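# Move skirt from hanger into basket, rehang hanger

## Task

Remove the skirt from its hanger and set it down inside the basket by lowering it, not dropping it: if the skirt, or a third of it or more, falls in from above the rim, the task can fail even while a gripper still holds some of it. The whole skirt must finish inside the basket, and any cloth hanging out over the rim counts against the result. Put the hanger back on the rail, and make sure the rack is standing upright at the end.

## Robot and tools

Robot: two arms, left_arm and right_arm, each with six joints and a two-finger gripper. Joint order, always: waist, shoulder, elbow, wrist pitch, wrist yaw, wrist roll. Stated ranges in radians: waist -2.618 to 3.054, shoulder 0.000 to 3.142, elbow 0.000 to 3.142, wrist pitch -1.571 to 1.571, wrist yaw -1.571 to 1.571, wrist roll -2.094 to 2.094. The true end of a joint may differ from these by up to 0.059 rad either way. Asking for more than 0.059 rad beyond an end (and further out than the joint already is) gets the call refused; asking past the true end only drives the joint to that end, and a line "joint sent to its limit" may appear.

Frames: scene frame has its origin at table-top height midway between the nominal arm bases, +z up, +x forward over the table, left_arm toward +y (image left/right does not follow these names). Measured bases: left_arm at (-0.032, +0.234, +0.016) m, right_arm at (+0.035, -0.365, +0.026) m, both turned only slightly about z. Each arm reports its gripper position (metres) and end_effector_quat_wxyz in its own base frame; fixed cameras and the table use the scene frame. Reported hand poses may be a few centimetres off, more when stretched out. A gripper's fingers point along its +z and close along its y; the reported point sits between the pads, about 1 cm behind the tips.

A row is always 14 plain numbers, one list covering both arms: left_arm's six absolute joint angles (rad) then its opening, then the same seven for right_arm. Every row must hold all 14 even if one arm stays still. Opening runs from -1 (shut) to +1 (fully open, pad gap 0.094 m); it is an absolute command, and 0 means half-closed, so to leave a gripper alone resend its current command.

execute_actions(actions, cameras): actions is a list of actions; each action is a list of up to 15 rows, one per 1/30 s step, and a short action repeats its final row to fill 15 steps. Joint numbers are target angles, not offsets. The controller caps how far a target may lead the measured angle per step (0.339 rad for waist, shoulder, elbow; 2.2 for the wrist joints) and scales an arm back if its targets would shift the gripper more than 200 mm, so large jumps need several actions. An empty actions list returns full state plus images from all cameras. cameras: list of names, ["all"], or []; an unknown name voids the call.

move(target, speed, blend, opening_speed, grip_force, blocking, cameras): target is one 14-number row or a list of up to 15 rows, all absolute joint angles plus openings, sharing at most 10 s. Joints travel together along interpolated paths, so grippers trace curves; nothing avoids obstacles or the other arm. speed: rad/s for the joint with farthest to go, 0.01 to 12.57, default 0.5, one value or one per target. blend: rad, rounds corners at intermediate targets; 0 stops at each. opening_speed: rate of the opening change on the -1..1 scale per second, at least 0.2; use it slowly on soft things like cloth. grip_force: newtons per pad, 10 to 50, one value or one per arm, persists; lower forces close slowly. blocking=false returns after about 0.5 s while motion continues; a new move replaces it. The result adds a "move:" line: done, off_target (resting more than 0.035 rad away), moving, held (a check withheld steps or the clearance check stopped the path) or fault, possibly with limits=held. done does not prove nothing was touched.

wait(seconds 0 to 10, cameras): let the scene run holding the last command; a running move continues. stop(cameras): brake the current move. zoom_image(camera, region [x0,y0,x1,y1] pixels, at most 504 by 504): enlarges part of that camera's newest image. finished_scene(scene): ends the current scene for good; give its number.

Reading results: Joint positions and Joint velocities list each arm's joints in the order above, then the pad gap (m, m/s). Joint targets shows what joints are currently being driven to; resend these to hold still. Tool commands gives current gripper commands. grip_measured is the measured opening on the command scale, reading up to about 2.5 mm wide when empty and narrower than a held hard part. Joint torques include arm weight, carry offsets and noise, and the first three wrap at ±28 N m. "joint command not followed" means the clearance check altered targets. Action calls also list joint angles at sampled steps. Velocities may be summarised as "within noise". MOTOR HOT appears at 75 °C; at 90 °C the arm folds away and stays idle; at 100 °C it goes limp. Holding loads, stretching out or pushing against something heats motors.

Cameras: cam_head_left, cam_head_right, cam_high, cam_low, cam_left_wrist, cam_right_wrist, all 672x504; wrist views follow their hands and may lag during motion.

Avoid: dropping the skirt into the basket from above the rim, releasing anything still moving, fast impacts, hard presses on the rack, table or camera stand behind the arms, and any contact between the two arms (a gripper closing on the other arm's fingers counts). Nothing may fall or be left off the table. Keep the rack upright; loose objects may occasionally get nudged by outside pushes.

Each tool is called after "Emit:" as name(argument=value, ...), one argument or row to a line, values as JSON.

## Session

Emit:
execute_actions(
  actions=[],
)

Emit:
zoom_image(
  camera="cam_head_left",
  region=[200, 180, 460, 440],
)

Emit:
zoom_image(
  camera="cam_high",
  region=[240, 20, 540, 280],
)

Emit:
zoom_image(
  camera="cam_low",
  region=[140, 120, 440, 300],
)

Scene clock: 0.00 s.
left_arm: end_effector_position=(+0.2451, -0.2393, +0.4719) grip_measured=-0.842 end_effector_quat_wxyz=(+0.521, +0.278, +0.787, -0.179) | right_arm: end_effector_position=(+0.3838, +0.0010, +0.4071) grip_measured=+1.000 end_effector_quat_wxyz=(+0.707, +0.000, +0.707, +0.000)
Joint positions: left_arm=[-0.875 1.323 1.974 -1.062 -0.188 -0.072 0.007] | right_arm=[0 1.047 1.047 0 0 0 0.094]
Joint velocities: within noise
Joint torques (N m): no reading
Motor temperatures (°C): left_arm=[26 27 31 30 23 26 24] | right_arm=[27 24 30 26 23 24 25]
Heat: left arm: 31 °C; right arm: 30 °C.
Joint targets: left_arm=[-0.875 1.315 1.986 -1.023 -0.190 -0.073] | right_arm=[0.000 1.040 1.058 0.004 0.000 0.000]
Tool commands: left_gripper/opening=-1.0 right_gripper/opening=+1.0
camera_calibration:
cam_left_wrist: T_world_to_cam=[[-0.626239, -0.779604, -0.00642835, -0.029052], [-0.584981, 0.475321, -0.657166, 0.6028], [0.515385, -0.407783, -0.753718, 0.217845], [0, 0, 0, 1]] pos_world=[0.222159, -0.220339, 0.560147]

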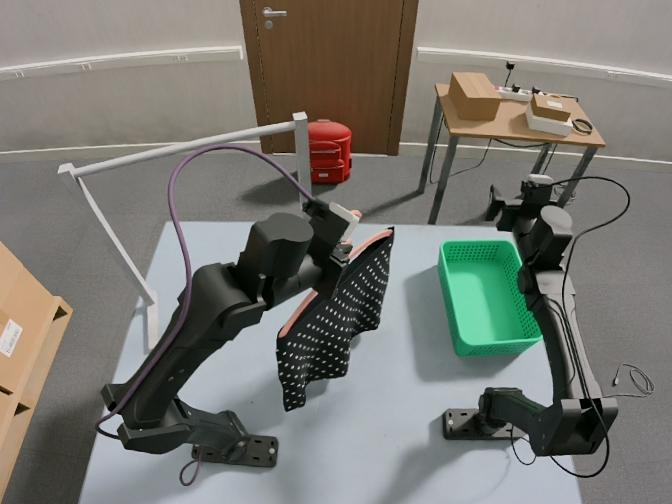

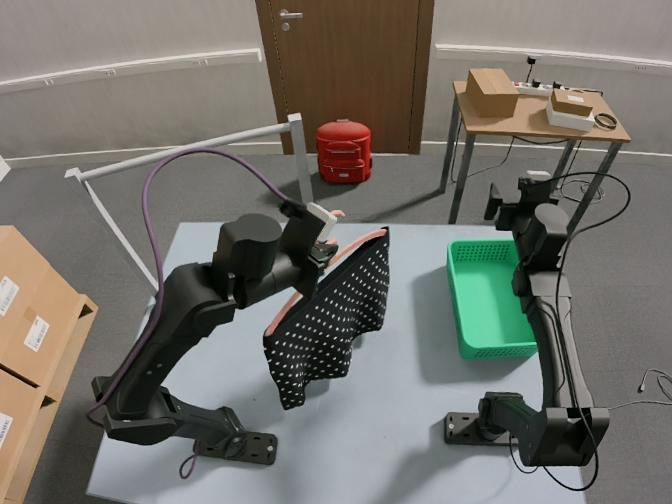

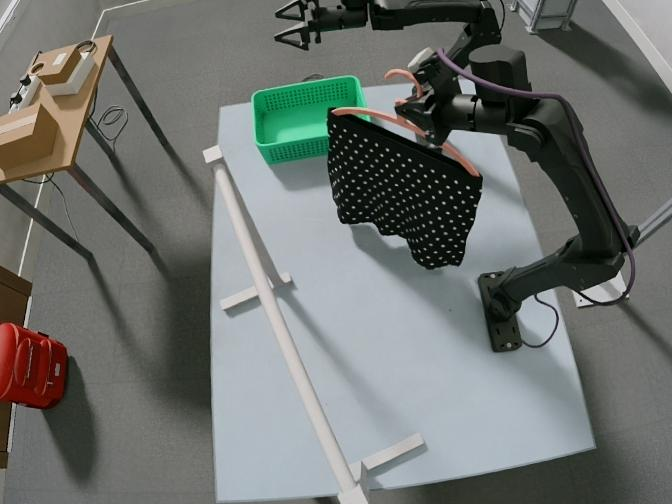

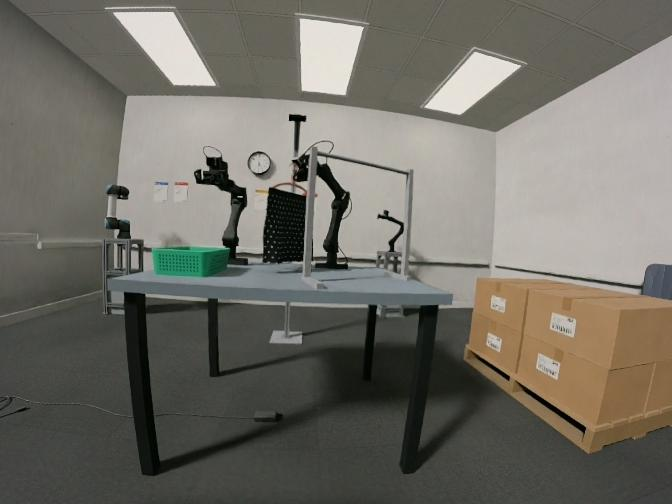

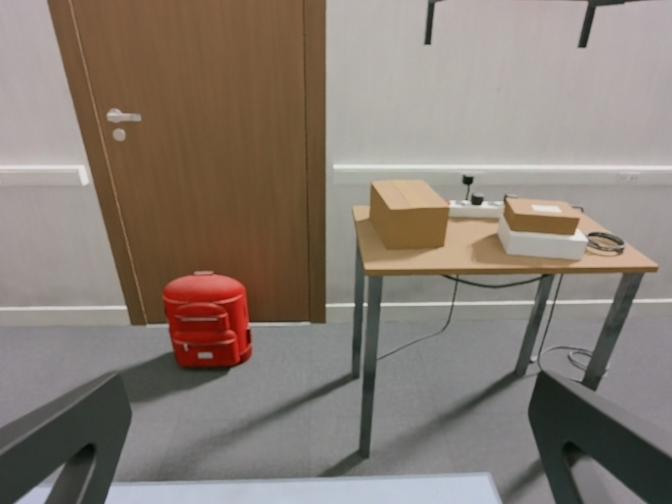

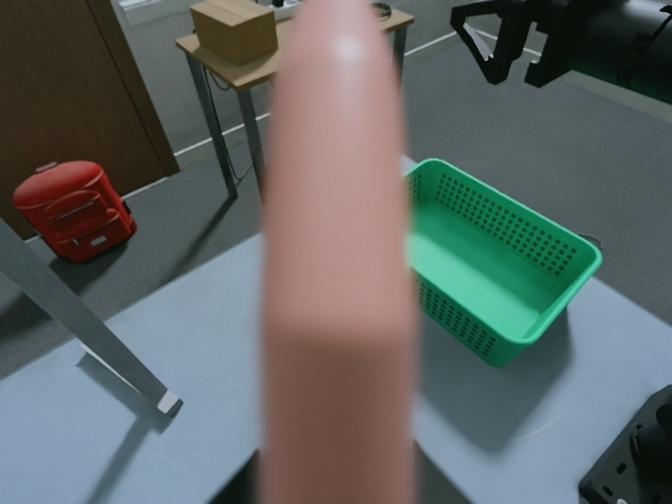

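Scaled by 1.938.

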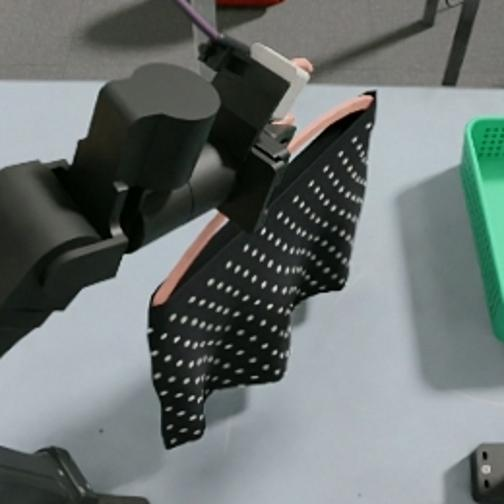

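Scaled by 1.680.

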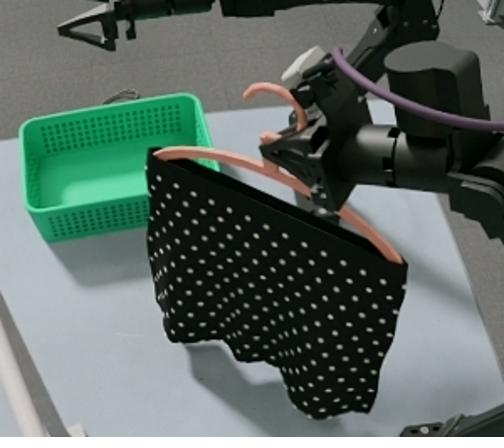

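Scaled by 1.680.

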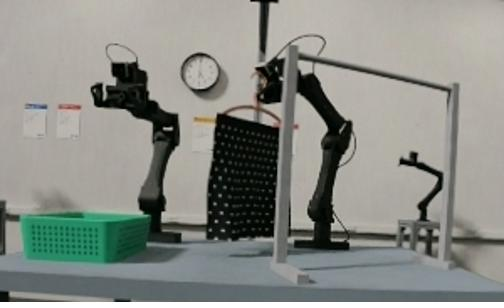

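Emit:
move(
  target=[
    [-0.371,1.258,2.045,-1.450,0.897,0.548,-1,0,1.047,1.047,0,0,0,1],
    [-0.371,1.258,2.045,-1.450,0.897,0.548,-1,0.45,0.234,0.362,-0.129,-0.946,0,1],
  ],
  speed=[0.6,0.8],
  cameras=["cam_head_left","cam_high","cam_head_right","cam_left_wrist"],
)

Scene clock: 9.73 s.
left_arm: end_effector_position=(+0.1593, -0.2090, +0.4548) grip_measured=-0.842 end_effector_quat_wxyz=(+0.402, +0.521, +0.668, -0.348) | right_arm: end_effector_position=(+0.0970, +0.2079, +0.2748) grip_measured=+1.000 end_effector_quat_wxyz=(+0.548, -0.451, +0.543, +0.450)
Joint positions: left_arm=[-0.377 1.277 2.012 -1.465 0.86 0.544 0.007] | right_arm=[0.442 0.248 0.374 -0.119 -0.939 0 0.094]
Joint torques (N m): left_arm=[0.64 -3.52 7.9 1.66 0.59 0] | right_arm=[0.51 1.09 5.6 1.38 -0.1 0.02]
Heat: left arm: 33 °C; right arm: 31 °C.
Joint targets: left_arm=[-0.371 1.258 2.045 -1.450 0.897 0.548] | right_arm=[0.450 0.234 0.362 -0.129 -0.946 0.000]
move: off_target (left_arm); left_arm: the wrist yaw is farthest, 0.037 rad from its target
camera_calibration:
cam_left_wrist: T_world_to_cam=[[-0.976225, -0.211419, 0.0478289, 0.090594], [-0.194968, 0.760005, -0.619983, 0.507355], [0.0947258, -0.614568, -0.783156, 0.298667], [0, 0, 0, 1]] pos_world=[0.159067, -0.182888, 0.544121]
Images, in order (width x height): cam_head_left 672x504, cam_head_right 672x504, cam_high 672x504, cam_left_wrist 672x504.

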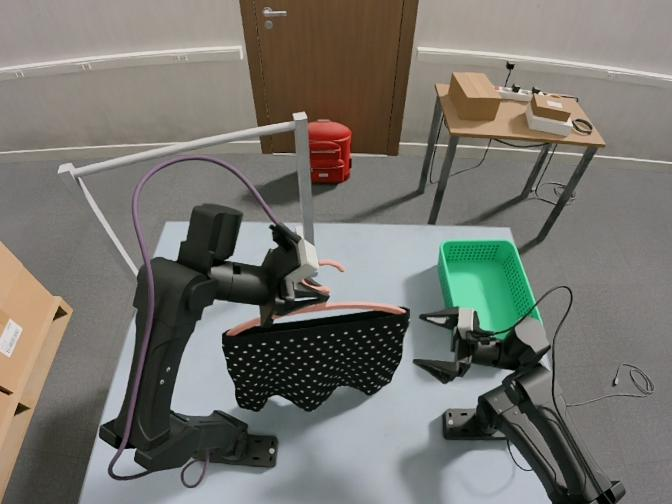

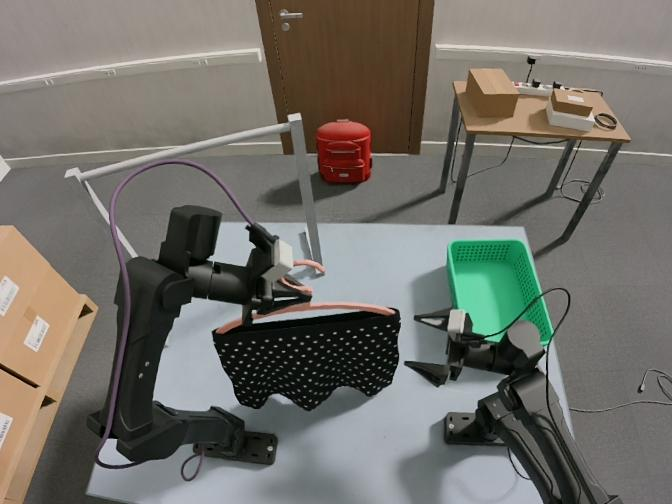

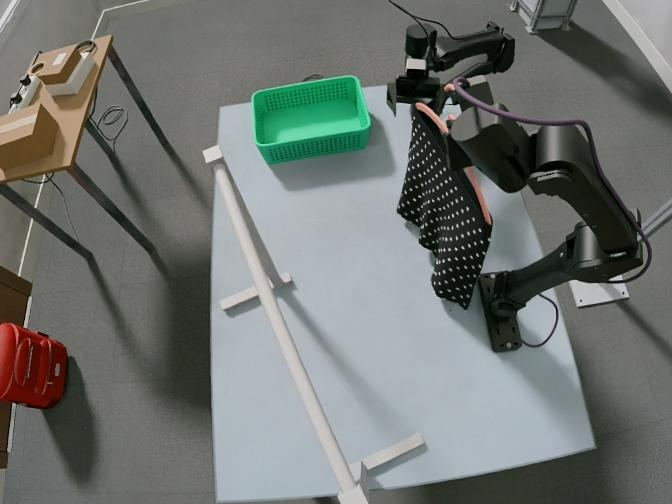

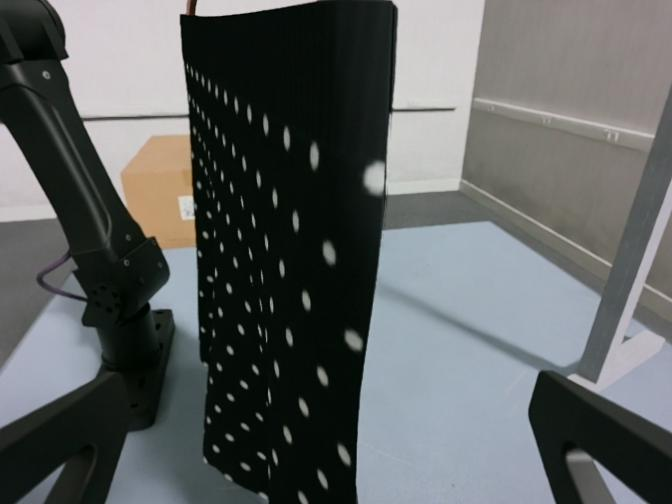

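Emit:
move(
  target=[
    [-0.371,1.258,2.045,-1.450,0.897,0.548,-1,0.591,0.824,0.417,0.406,-1.158,0,1],
    [-0.371,1.258,2.045,-1.450,0.897,0.548,-1,0.591,0.824,0.417,0.406,-1.158,0,-1],
  ],
  speed=[0.5,0.5],
  opening_speed=1.5,
  cameras=["cam_head_left","cam_high","cam_left_wrist"],
)

Emit:
zoom_image(
  camera="cam_head_left",
  region=[320, 270, 470, 400],
)

Scene clock: 16.63 s.
left_arm: end_effector_position=(+0.1594, -0.2089, +0.4548) grip_measured=-0.842 end_effector_quat_wxyz=(+0.402, +0.521, +0.668, -0.348) | right_arm: end_effector_position=(+0.1020, +0.2655, +0.2554) grip_measured=-0.971 end_effector_quat_wxyz=(-0.442, +0.534, -0.473, -0.544)
Joint positions: left_arm=[-0.376 1.277 2.012 -1.465 0.86 0.546 0.007] | right_arm=[0.581 0.822 0.383 0.393 -1.153 0 0.001]
Joint torques (N m): left_arm=[0.58 -3.52 7.9 1.66 0.61 -0.02] | right_arm=[0.83 -0.68 10.37 1.5 -0.14 -0.03]
Heat: left arm: 33 °C; right arm: 32 °C.
Joint targets: left_arm=[-0.371 1.258 2.045 -1.450 0.897 0.548] | right_arm=[0.591 0.824 0.417 0.406 -1.158 0.000]
move: off_target (left_arm); left_arm: the wrist yaw is farthest, 0.037 rad from its target
camera_calibration:
cam_left_wrist: T_world_to_cam=[[-0.976231, -0.211617, 0.0468053, 0.0911396], [-0.194492, 0.760097, -0.62002, 0.507241], [0.0956302, -0.614386, -0.783189, 0.298637], [0, 0, 0, 1]] pos_world=[0.159069, -0.182788, 0.544123]
Images, in order (width x height): cam_head_left 672x504, cam_high 672x504, cam_left_wrist 672x504.

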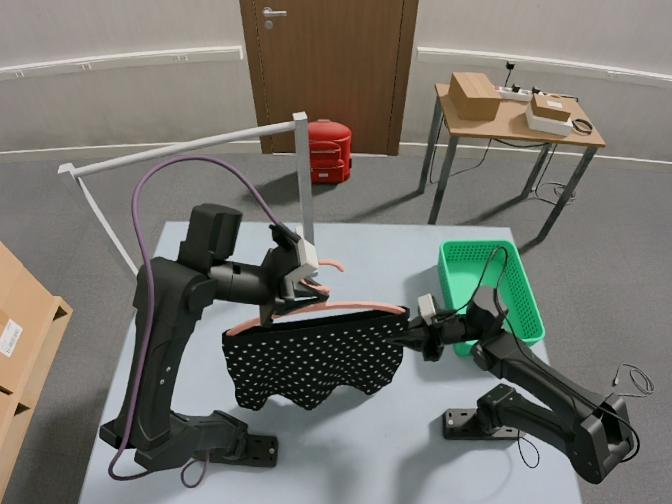

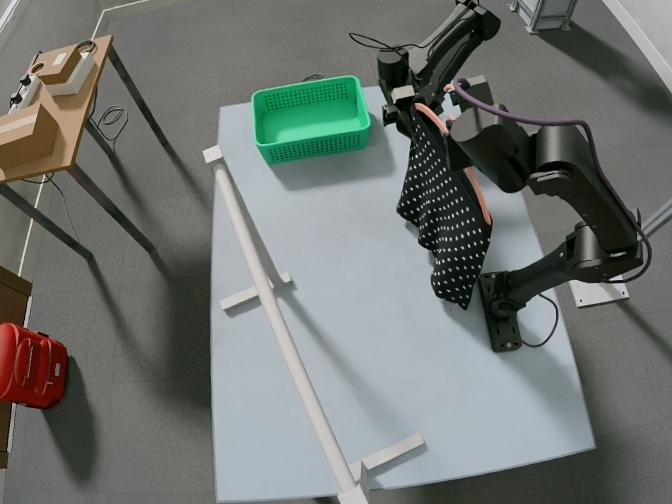

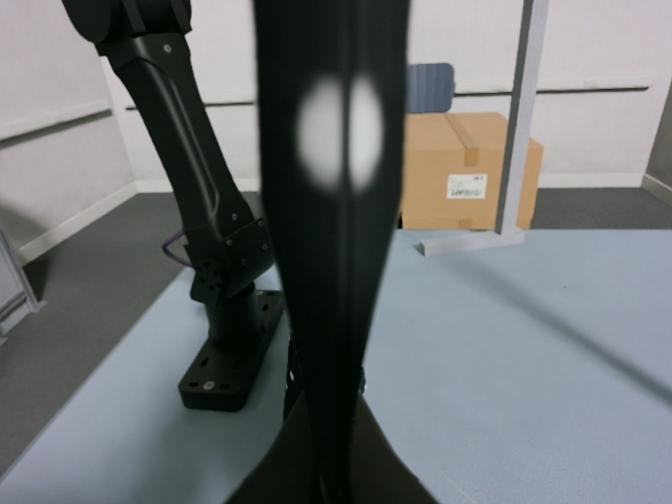

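Scaled by 3.360.

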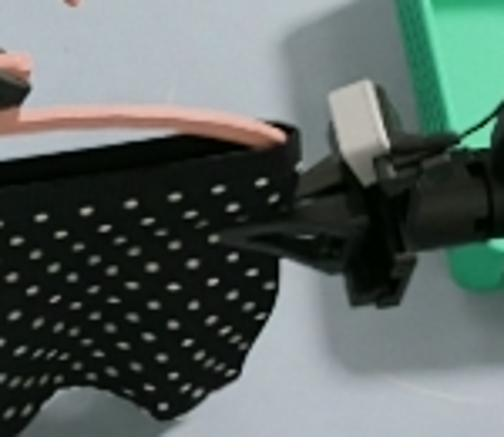

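Emit:
move(
  target=[-0.371,1.258,2.045,-1.450,0.897,0.548,-1,0.56,0.898,0.273,0.626,-1.19,0,-1],
  speed=0.25,
  cameras=["cam_head_left","cam_high","cam_left_wrist"],
)

Emit:
zoom_image(
  camera="cam_head_left",
  region=[210, 270, 470, 420],
)

Scene clock: 19.50 s.
left_arm: end_effector_position=(+0.1581, -0.2082, +0.4530) grip_measured=-0.842 end_effector_quat_wxyz=(+0.397, +0.521, +0.671, -0.349) | right_arm: end_effector_position=(+0.1006, +0.2654, +0.2406) grip_measured=-0.973 end_effector_quat_wxyz=(-0.463, +0.548, -0.439, -0.541)
Joint positions: left_arm=[-0.376 1.277 2.012 -1.477 0.859 0.546 0.007] | right_arm=[0.575 0.891 0.293 0.633 -1.184 0 0.001]
Joint torques (N m): left_arm=[0.59 -3.55 7.91 1.77 0.62 -0.03] | right_arm=[-1.28 -0.59 4.9 1.23 -0.08 -0.01]
Heat: left arm: 34 °C; right arm: 32 °C.
Joint targets: left_arm=[-0.371 1.258 2.045 -1.450 0.897 0.548] | right_arm=[0.560 0.898 0.273 0.626 -1.190 0.000]
move: off_target (left_arm); left_arm: the wrist yaw is farthest, 0.038 rad from its target
camera_calibration:
cam_left_wrist: T_world_to_cam=[[-0.975645, -0.21209, 0.0559813, 0.0856873], [-0.20114, 0.763188, -0.614075, 0.504386], [0.0875148, -0.610379, -0.78726, 0.301768], [0, 0, 0, 1]] pos_world=[0.158643, -0.182575, 0.542504]
Images, in order (width x height): cam_head_left 672x504, cam_high 672x504, cam_left_wrist 672x504.

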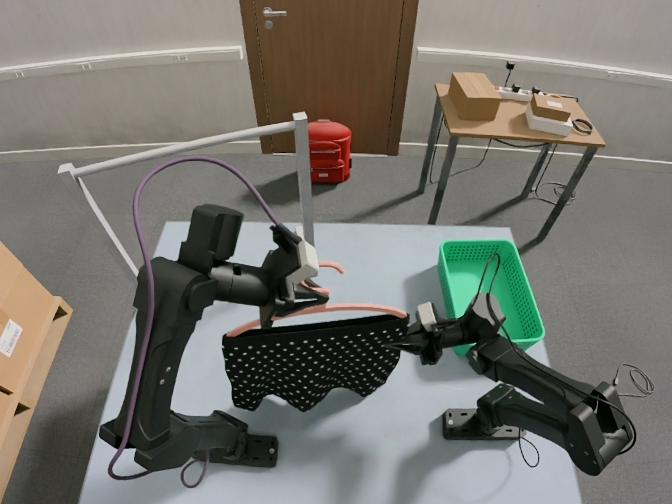

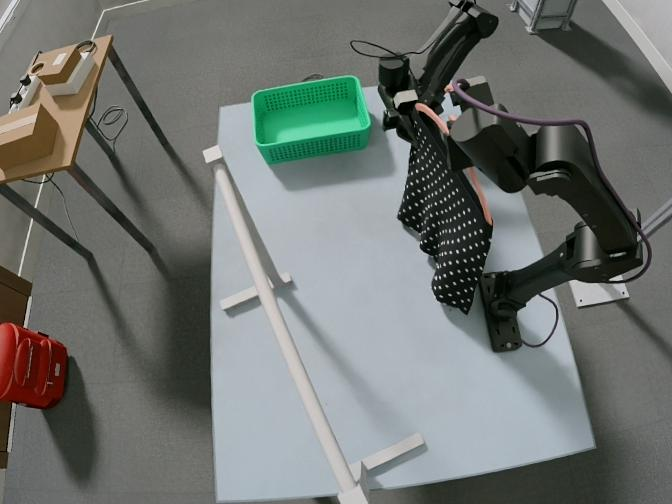

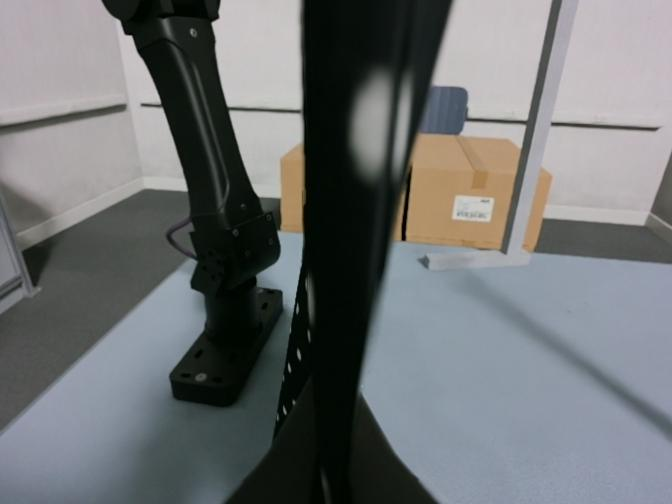

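Scaled by 1.938.

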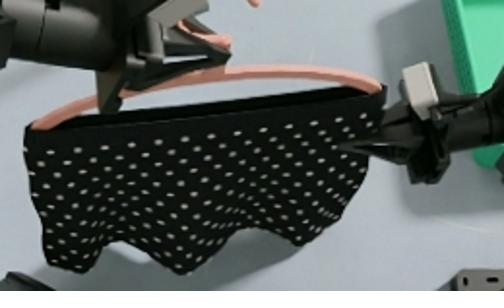

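Emit:
move(
  target=[-0.371,1.258,2.045,-1.450,0.897,0.548,-1,0.56,1.076,0.147,0.929,-1.19,0,-1],
  speed=0.25,
  cameras=["cam_head_left","cam_high","cam_left_wrist"],
)

Emit:
zoom_image(
  camera="cam_head_left",
  region=[210, 270, 470, 420],
)

Scene clock: 22.90 s.
left_arm: end_effector_position=(+0.1571, -0.2106, +0.4598) grip_measured=-0.842 end_effector_quat_wxyz=(+0.408, +0.526, +0.657, -0.354) | right_arm: end_effector_position=(+0.1020, +0.2652, +0.1927) grip_measured=-0.973 end_effector_quat_wxyz=(-0.450, +0.544, -0.453, -0.544)
Joint positions: left_arm=[-0.376 1.277 2.018 -1.455 0.881 0.548 0.007] | right_arm=[0.57 1.072 0.159 0.909 -1.186 0 0.001]
Joint torques (N m): left_arm=[0.59 -3.49 7.36 1.58 0.41 -0.06] | right_arm=[-0.73 -1.33 4.89 1.57 -0.08 0.01]
Heat: left arm: 34 °C; right arm: 31 °C.
Joint targets: left_arm=[-0.371 1.258 2.045 -1.450 0.897 0.548] | right_arm=[0.560 1.076 0.147 0.929 -1.190 0.000]
move: done
camera_calibration:
cam_left_wrist: T_world_to_cam=[[-0.980186, -0.194331, 0.0383398, 0.0964262], [-0.173891, 0.751539, -0.636357, 0.513709], [0.0948501, -0.630416, -0.770441, 0.292623], [0, 0, 0, 1]] pos_world=[0.15609, -0.18286, 0.548654]
Images, in order (width x height): cam_head_left 672x504, cam_high 672x504, cam_left_wrist 672x504.

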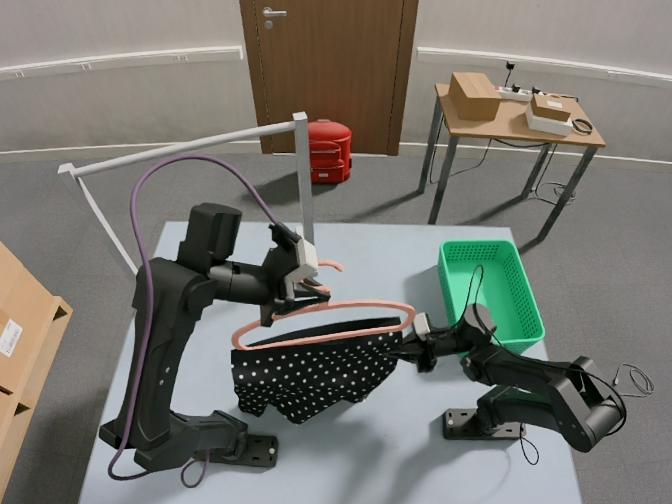

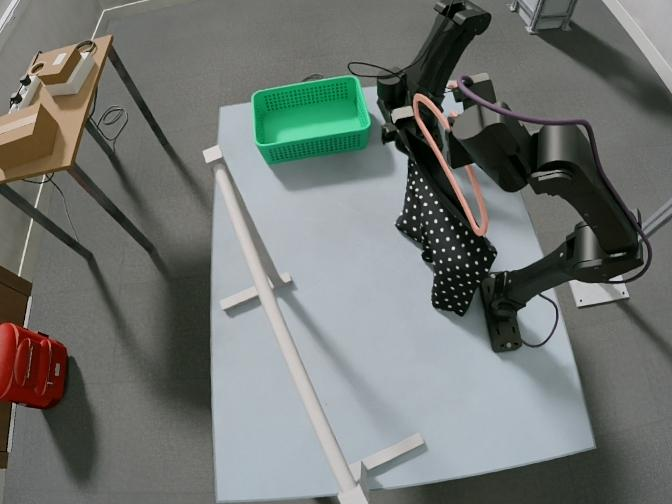

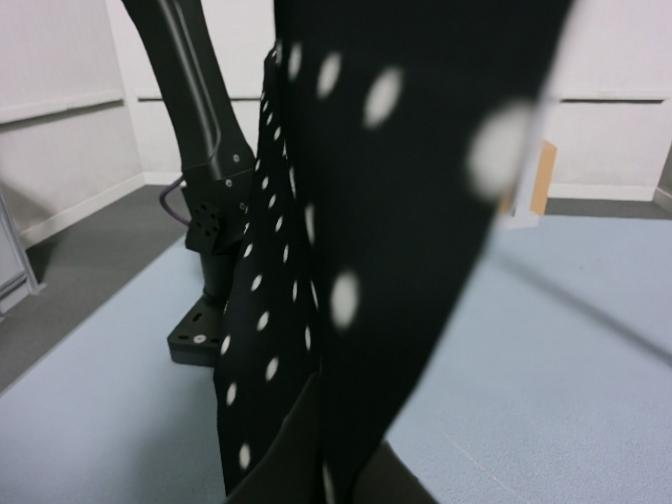

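Scaled by 1.938.

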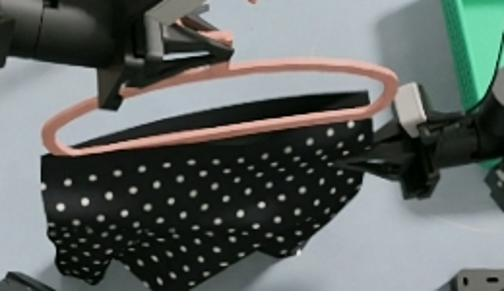

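Emit:
move(
  target=[-0.371,1.40,2.37,-1.56,0.897,0.548,-1,0.56,1.076,0.147,0.929,-1.19,0,-1],
  speed=0.35,
  cameras=["cam_head_left","cam_high"],
)

Scene clock: 33.10 s.
left_arm: end_effector_position=(+0.1530, -0.2089, +0.5079) grip_measured=-0.842 end_effector_quat_wxyz=(+0.451, +0.535, +0.628, -0.340) | right_arm: end_effector_position=(+0.1020, +0.2652, +0.1928) grip_measured=-0.973 end_effector_quat_wxyz=(-0.451, +0.544, -0.453, -0.544)
Joint positions: left_arm=[-0.376 1.394 2.348 -1.557 0.881 0.548 0.007] | right_arm=[0.57 1.072 0.159 0.91 -1.186 0 0.001]
Joint torques (N m): left_arm=[0.57 -1.52 5.91 1.56 0.35 -0.05] | right_arm=[-0.77 -1.29 4.88 1.59 -0.05 -0.03]
Motor temperatures (°C): left_arm=[26 28 33 33 24 26 26] | right_arm=[27 24 31 31 23 24 26]
Heat: left arm: 33 °C; right arm: 31 °C.
Joint targets: left_arm=[-0.371 1.400 2.370 -1.560 0.897 0.548] | right_arm=[0.560 1.076 0.147 0.929 -1.190 0.000]
move: done
Images, in order (width x height): cam_head_left 672x504, cam_high 672x504.

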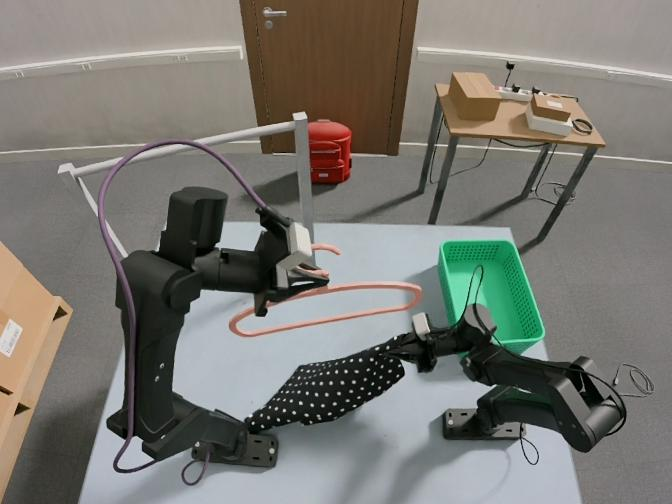

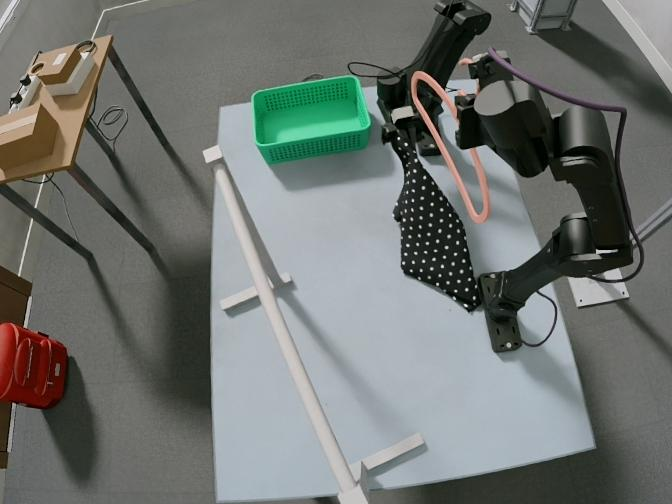

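Emit:
move(
  target=[
    [-0.057,1.389,2.011,-0.993,-0.362,-0.159,-1,0.56,1.076,0.147,0.929,-1.19,0,-1],
    [-0.057,1.389,2.011,-0.993,-0.362,-0.159,-1,0.56,1.159,1.794,-0.635,-1.19,0,-1],
    [-0.057,1.389,2.011,-0.993,-0.362,-0.159,-1,-0.12,1.159,1.794,-0.635,0,0,-1],
  ],
  speed=[0.7,0.9,0.6],
  cameras=["all"],
)

Emit:
zoom_image(
  camera="cam_low",
  region=[300, 130, 420, 250],
)

Emit:
zoom_image(
  camera="cam_high",
  region=[200, 140, 440, 400],
)

Scene clock: 43.27 s.
left_arm: end_effector_position=(+0.3619, +0.0406, +0.4789) grip_measured=-0.842 end_effector_quat_wxyz=(+0.560, -0.134, +0.813, +0.085) | right_arm: end_effector_position=(+0.3285, -0.0350, +0.5378) grip_measured=-0.973 end_effector_quat_wxyz=(+0.688, +0.039, +0.724, -0.037)
Joint positions: left_arm=[-0.061 1.394 2.02 -1.018 -0.349 -0.154 0.007] | right_arm=[-0.113 1.159 1.772 -0.665 -0.006 0 0.001]
Joint torques (N m): left_arm=[0.49 -4.25 5.22 2.17 -0.22 -0.11] | right_arm=[-0.55 -1.85 7.21 2.1 0.1 -0.01]
Heat: left arm: 35 °C; right arm: 32 °C.
Joint targets: left_arm=[-0.057 1.389 2.011 -0.993 -0.362 -0.159] | right_arm=[-0.120 1.159 1.794 -0.635 0.000 0.000]
move: done
camera_calibration:
cam_left_wrist: T_world_to_cam=[[0.31069, -0.950412, 0.0137808, -0.0794405], [-0.690619, -0.235677, -0.683741, 0.622442], [0.653083, 0.202914, -0.729595, 0.190888], [0, 0, 0, 1]] pos_world=[0.329886, 0.0324606, 0.565955]
cam_right_wrist: T_world_to_cam=[[-0.0953065, -0.995371, 0.0124016, -0.0117616], [-0.481539, 0.0351964, -0.875718, 0.665984], [0.871227, -0.0894335, -0.482664, 0.0620228], [0, 0, 0, 1]] pos_world=[0.26554, -0.0296005, 0.613296]

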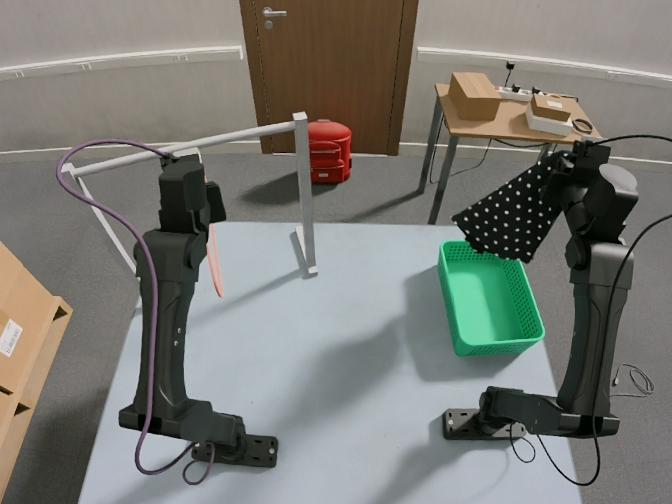

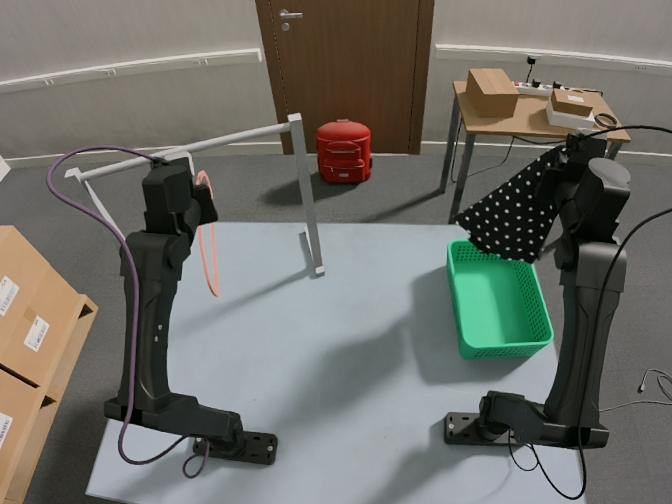

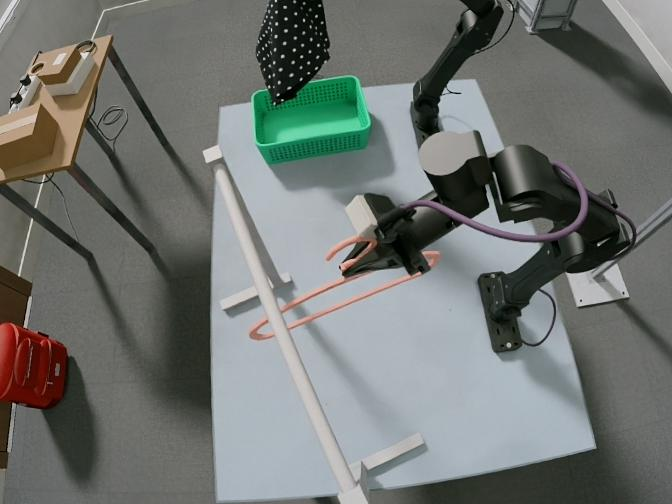

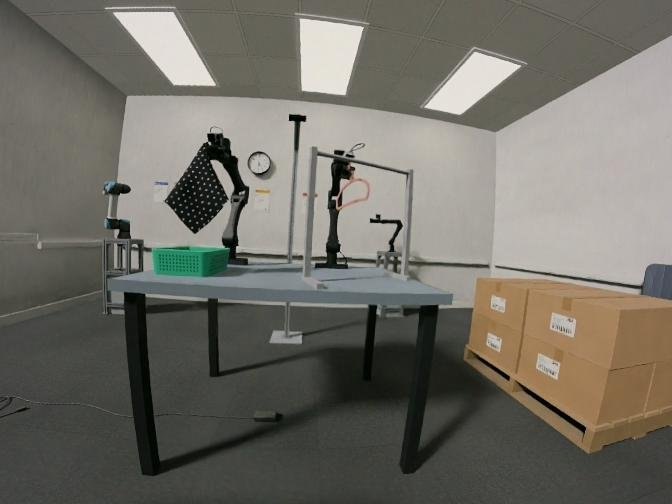

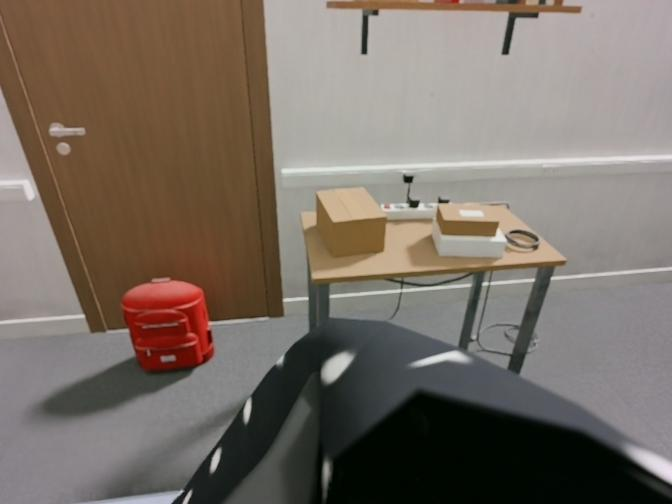

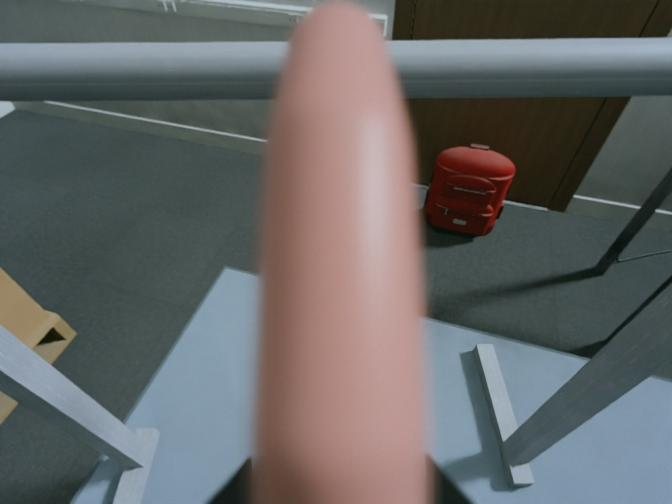

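Scaled by 4.200.

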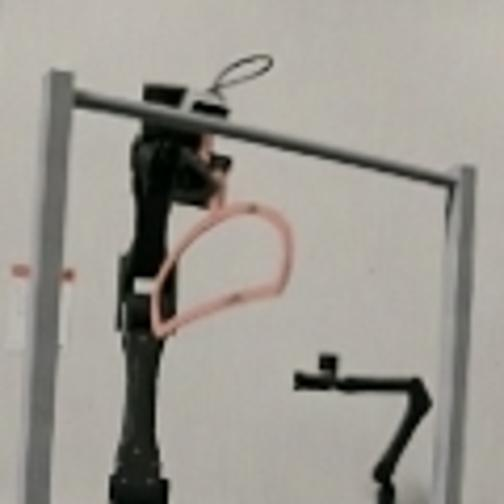

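Scaled by 1.938.

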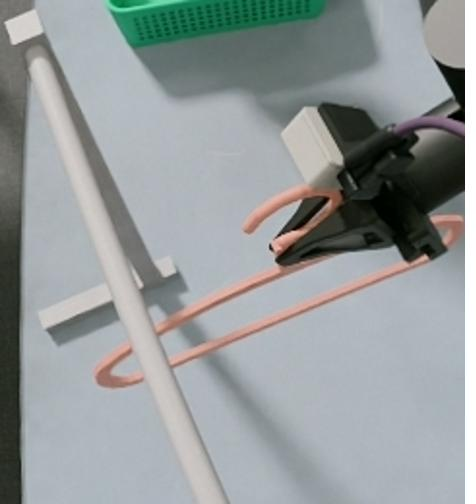

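Emit:
move(
  target=[0.047,1.708,2.335,-1.03,-0.264,-0.113,-1,0.394,1.322,1.874,-0.553,1.058,0,-1],
  speed=0.4,
  cameras=["all"],
)

Emit:
zoom_image(
  camera="cam_low",
  region=[310, 130, 400, 220],
)

Emit:
zoom_image(
  camera="cam_high",
  region=[200, 140, 400, 340],
)

Emit:
zoom_image(
  camera="cam_head_left",
  region=[400, 120, 640, 380],
)

Scene clock: 63.50 s.
left_arm: end_effector_position=(+0.4407, +0.0671, +0.4662) grip_measured=-0.842 end_effector_quat_wxyz=(+0.538, -0.138, +0.826, +0.093) | right_arm: end_effector_position=(+0.3345, -0.0316, +0.5352) grip_measured=-0.973 end_effector_quat_wxyz=(+0.648, +0.211, +0.689, -0.247)
Joint positions: left_arm=[0.041 1.698 2.3 -1.035 -0.27 -0.118 0.007] | right_arm=[0.386 1.32 1.836 -0.593 1.046 0 0.001]
Joint torques (N m): left_arm=[0.65 -5.86 9.16 1.96 -0.04 0.01] | right_arm=[0.58 -3.47 8.79 1.89 0.14 0.02]
Motor temperatures (°C): left_arm=[26 28 34 37 23 26 26] | right_arm=[27 24 32 36 23 24 26]
Heat: left arm: 37 °C; right arm: 36 °C.
Joint targets: left_arm=[0.047 1.708 2.335 -1.030 -0.264 -0.113] | right_arm=[0.394 1.322 1.874 -0.553 1.058 0.000]
move: off_target (right_arm); right_arm: the wrist pitch is farthest, 0.040 rad from its target
camera_calibration:
cam_left_wrist: T_world_to_cam=[[0.325651, -0.945487, -0.00256621, -0.0778986], [-0.721293, -0.246676, -0.647215, 0.671653], [0.6113, 0.212617, -0.762303, 0.157843], [0, 0, 0, 1]] pos_world=[0.413337, 0.0584682, 0.554828]
cam_right_wrist: T_world_to_cam=[[-0.602181, -0.794451, 0.0789046, 0.132453], [-0.418146, 0.229659, -0.878869, 0.653124], [0.680097, -0.562231, -0.470493, 0.0983573], [0, 0, 0, 1]] pos_world=[0.285969, 0.0105311, 0.609836]

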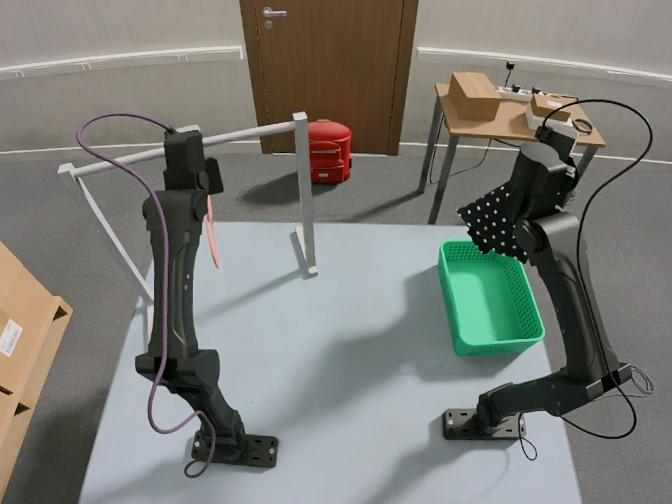

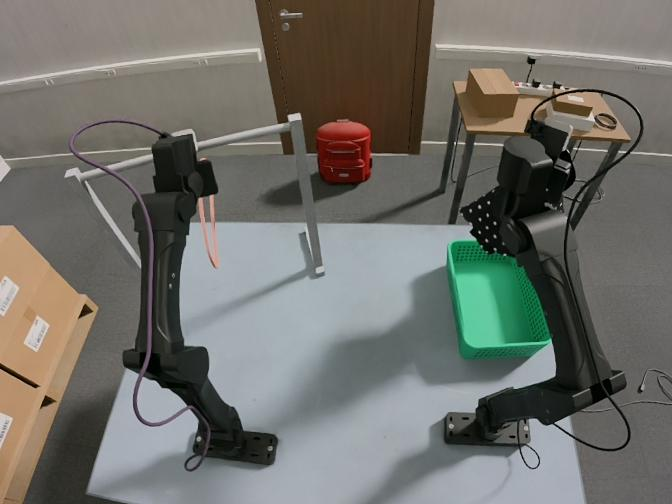

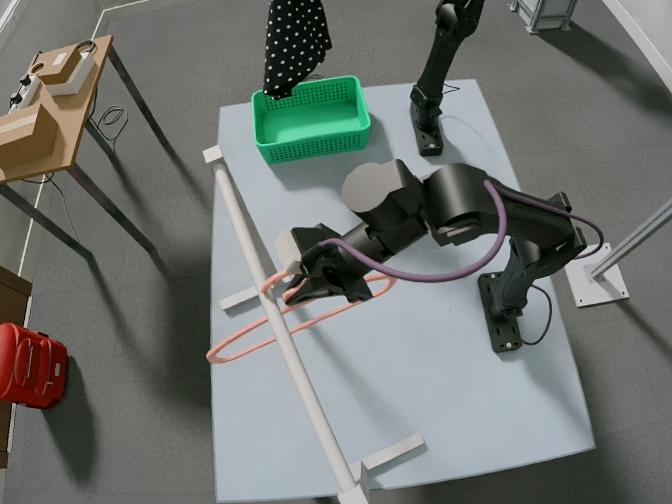

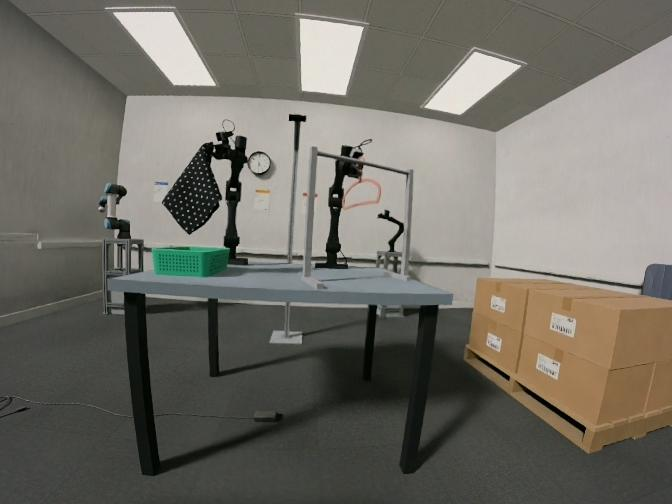

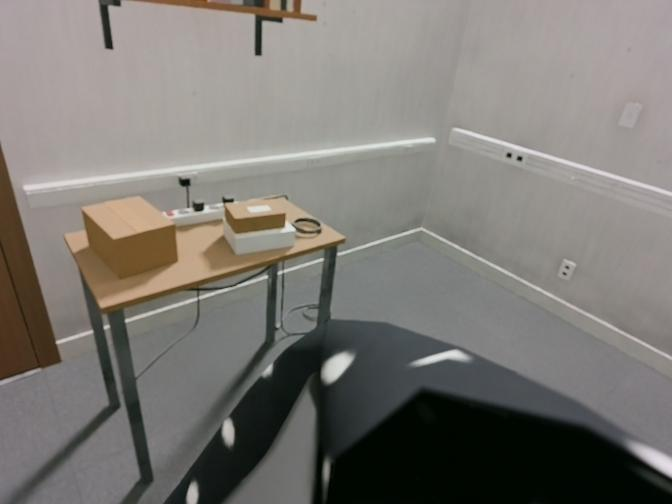

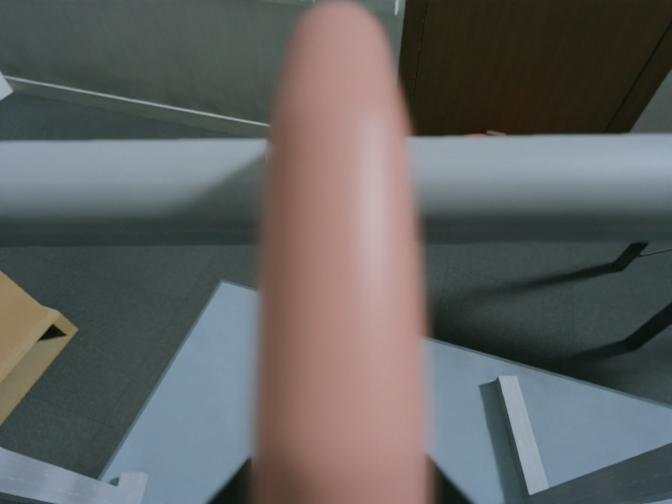

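Scaled by 5.600.

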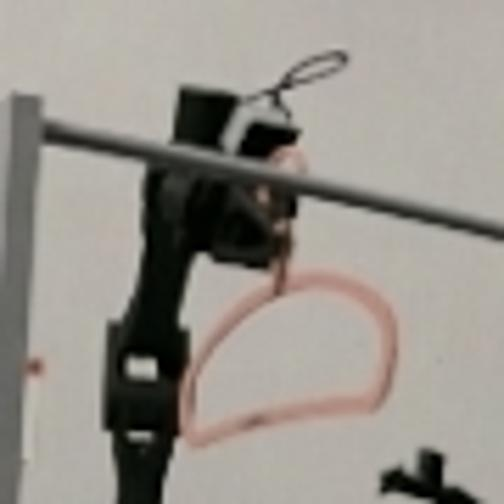

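Scaled by 2.520.

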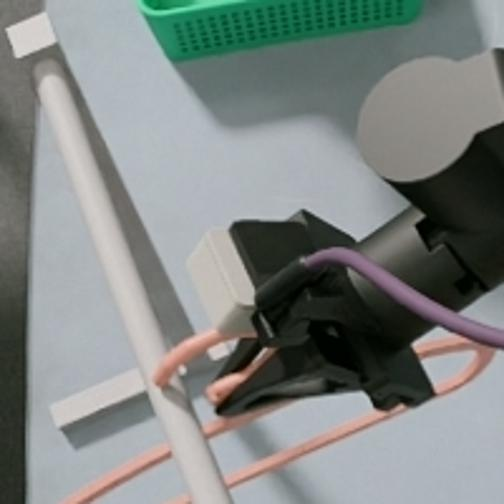

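Scaled by 1.938.

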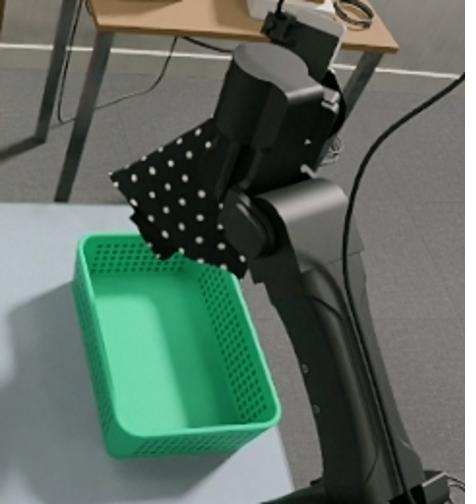

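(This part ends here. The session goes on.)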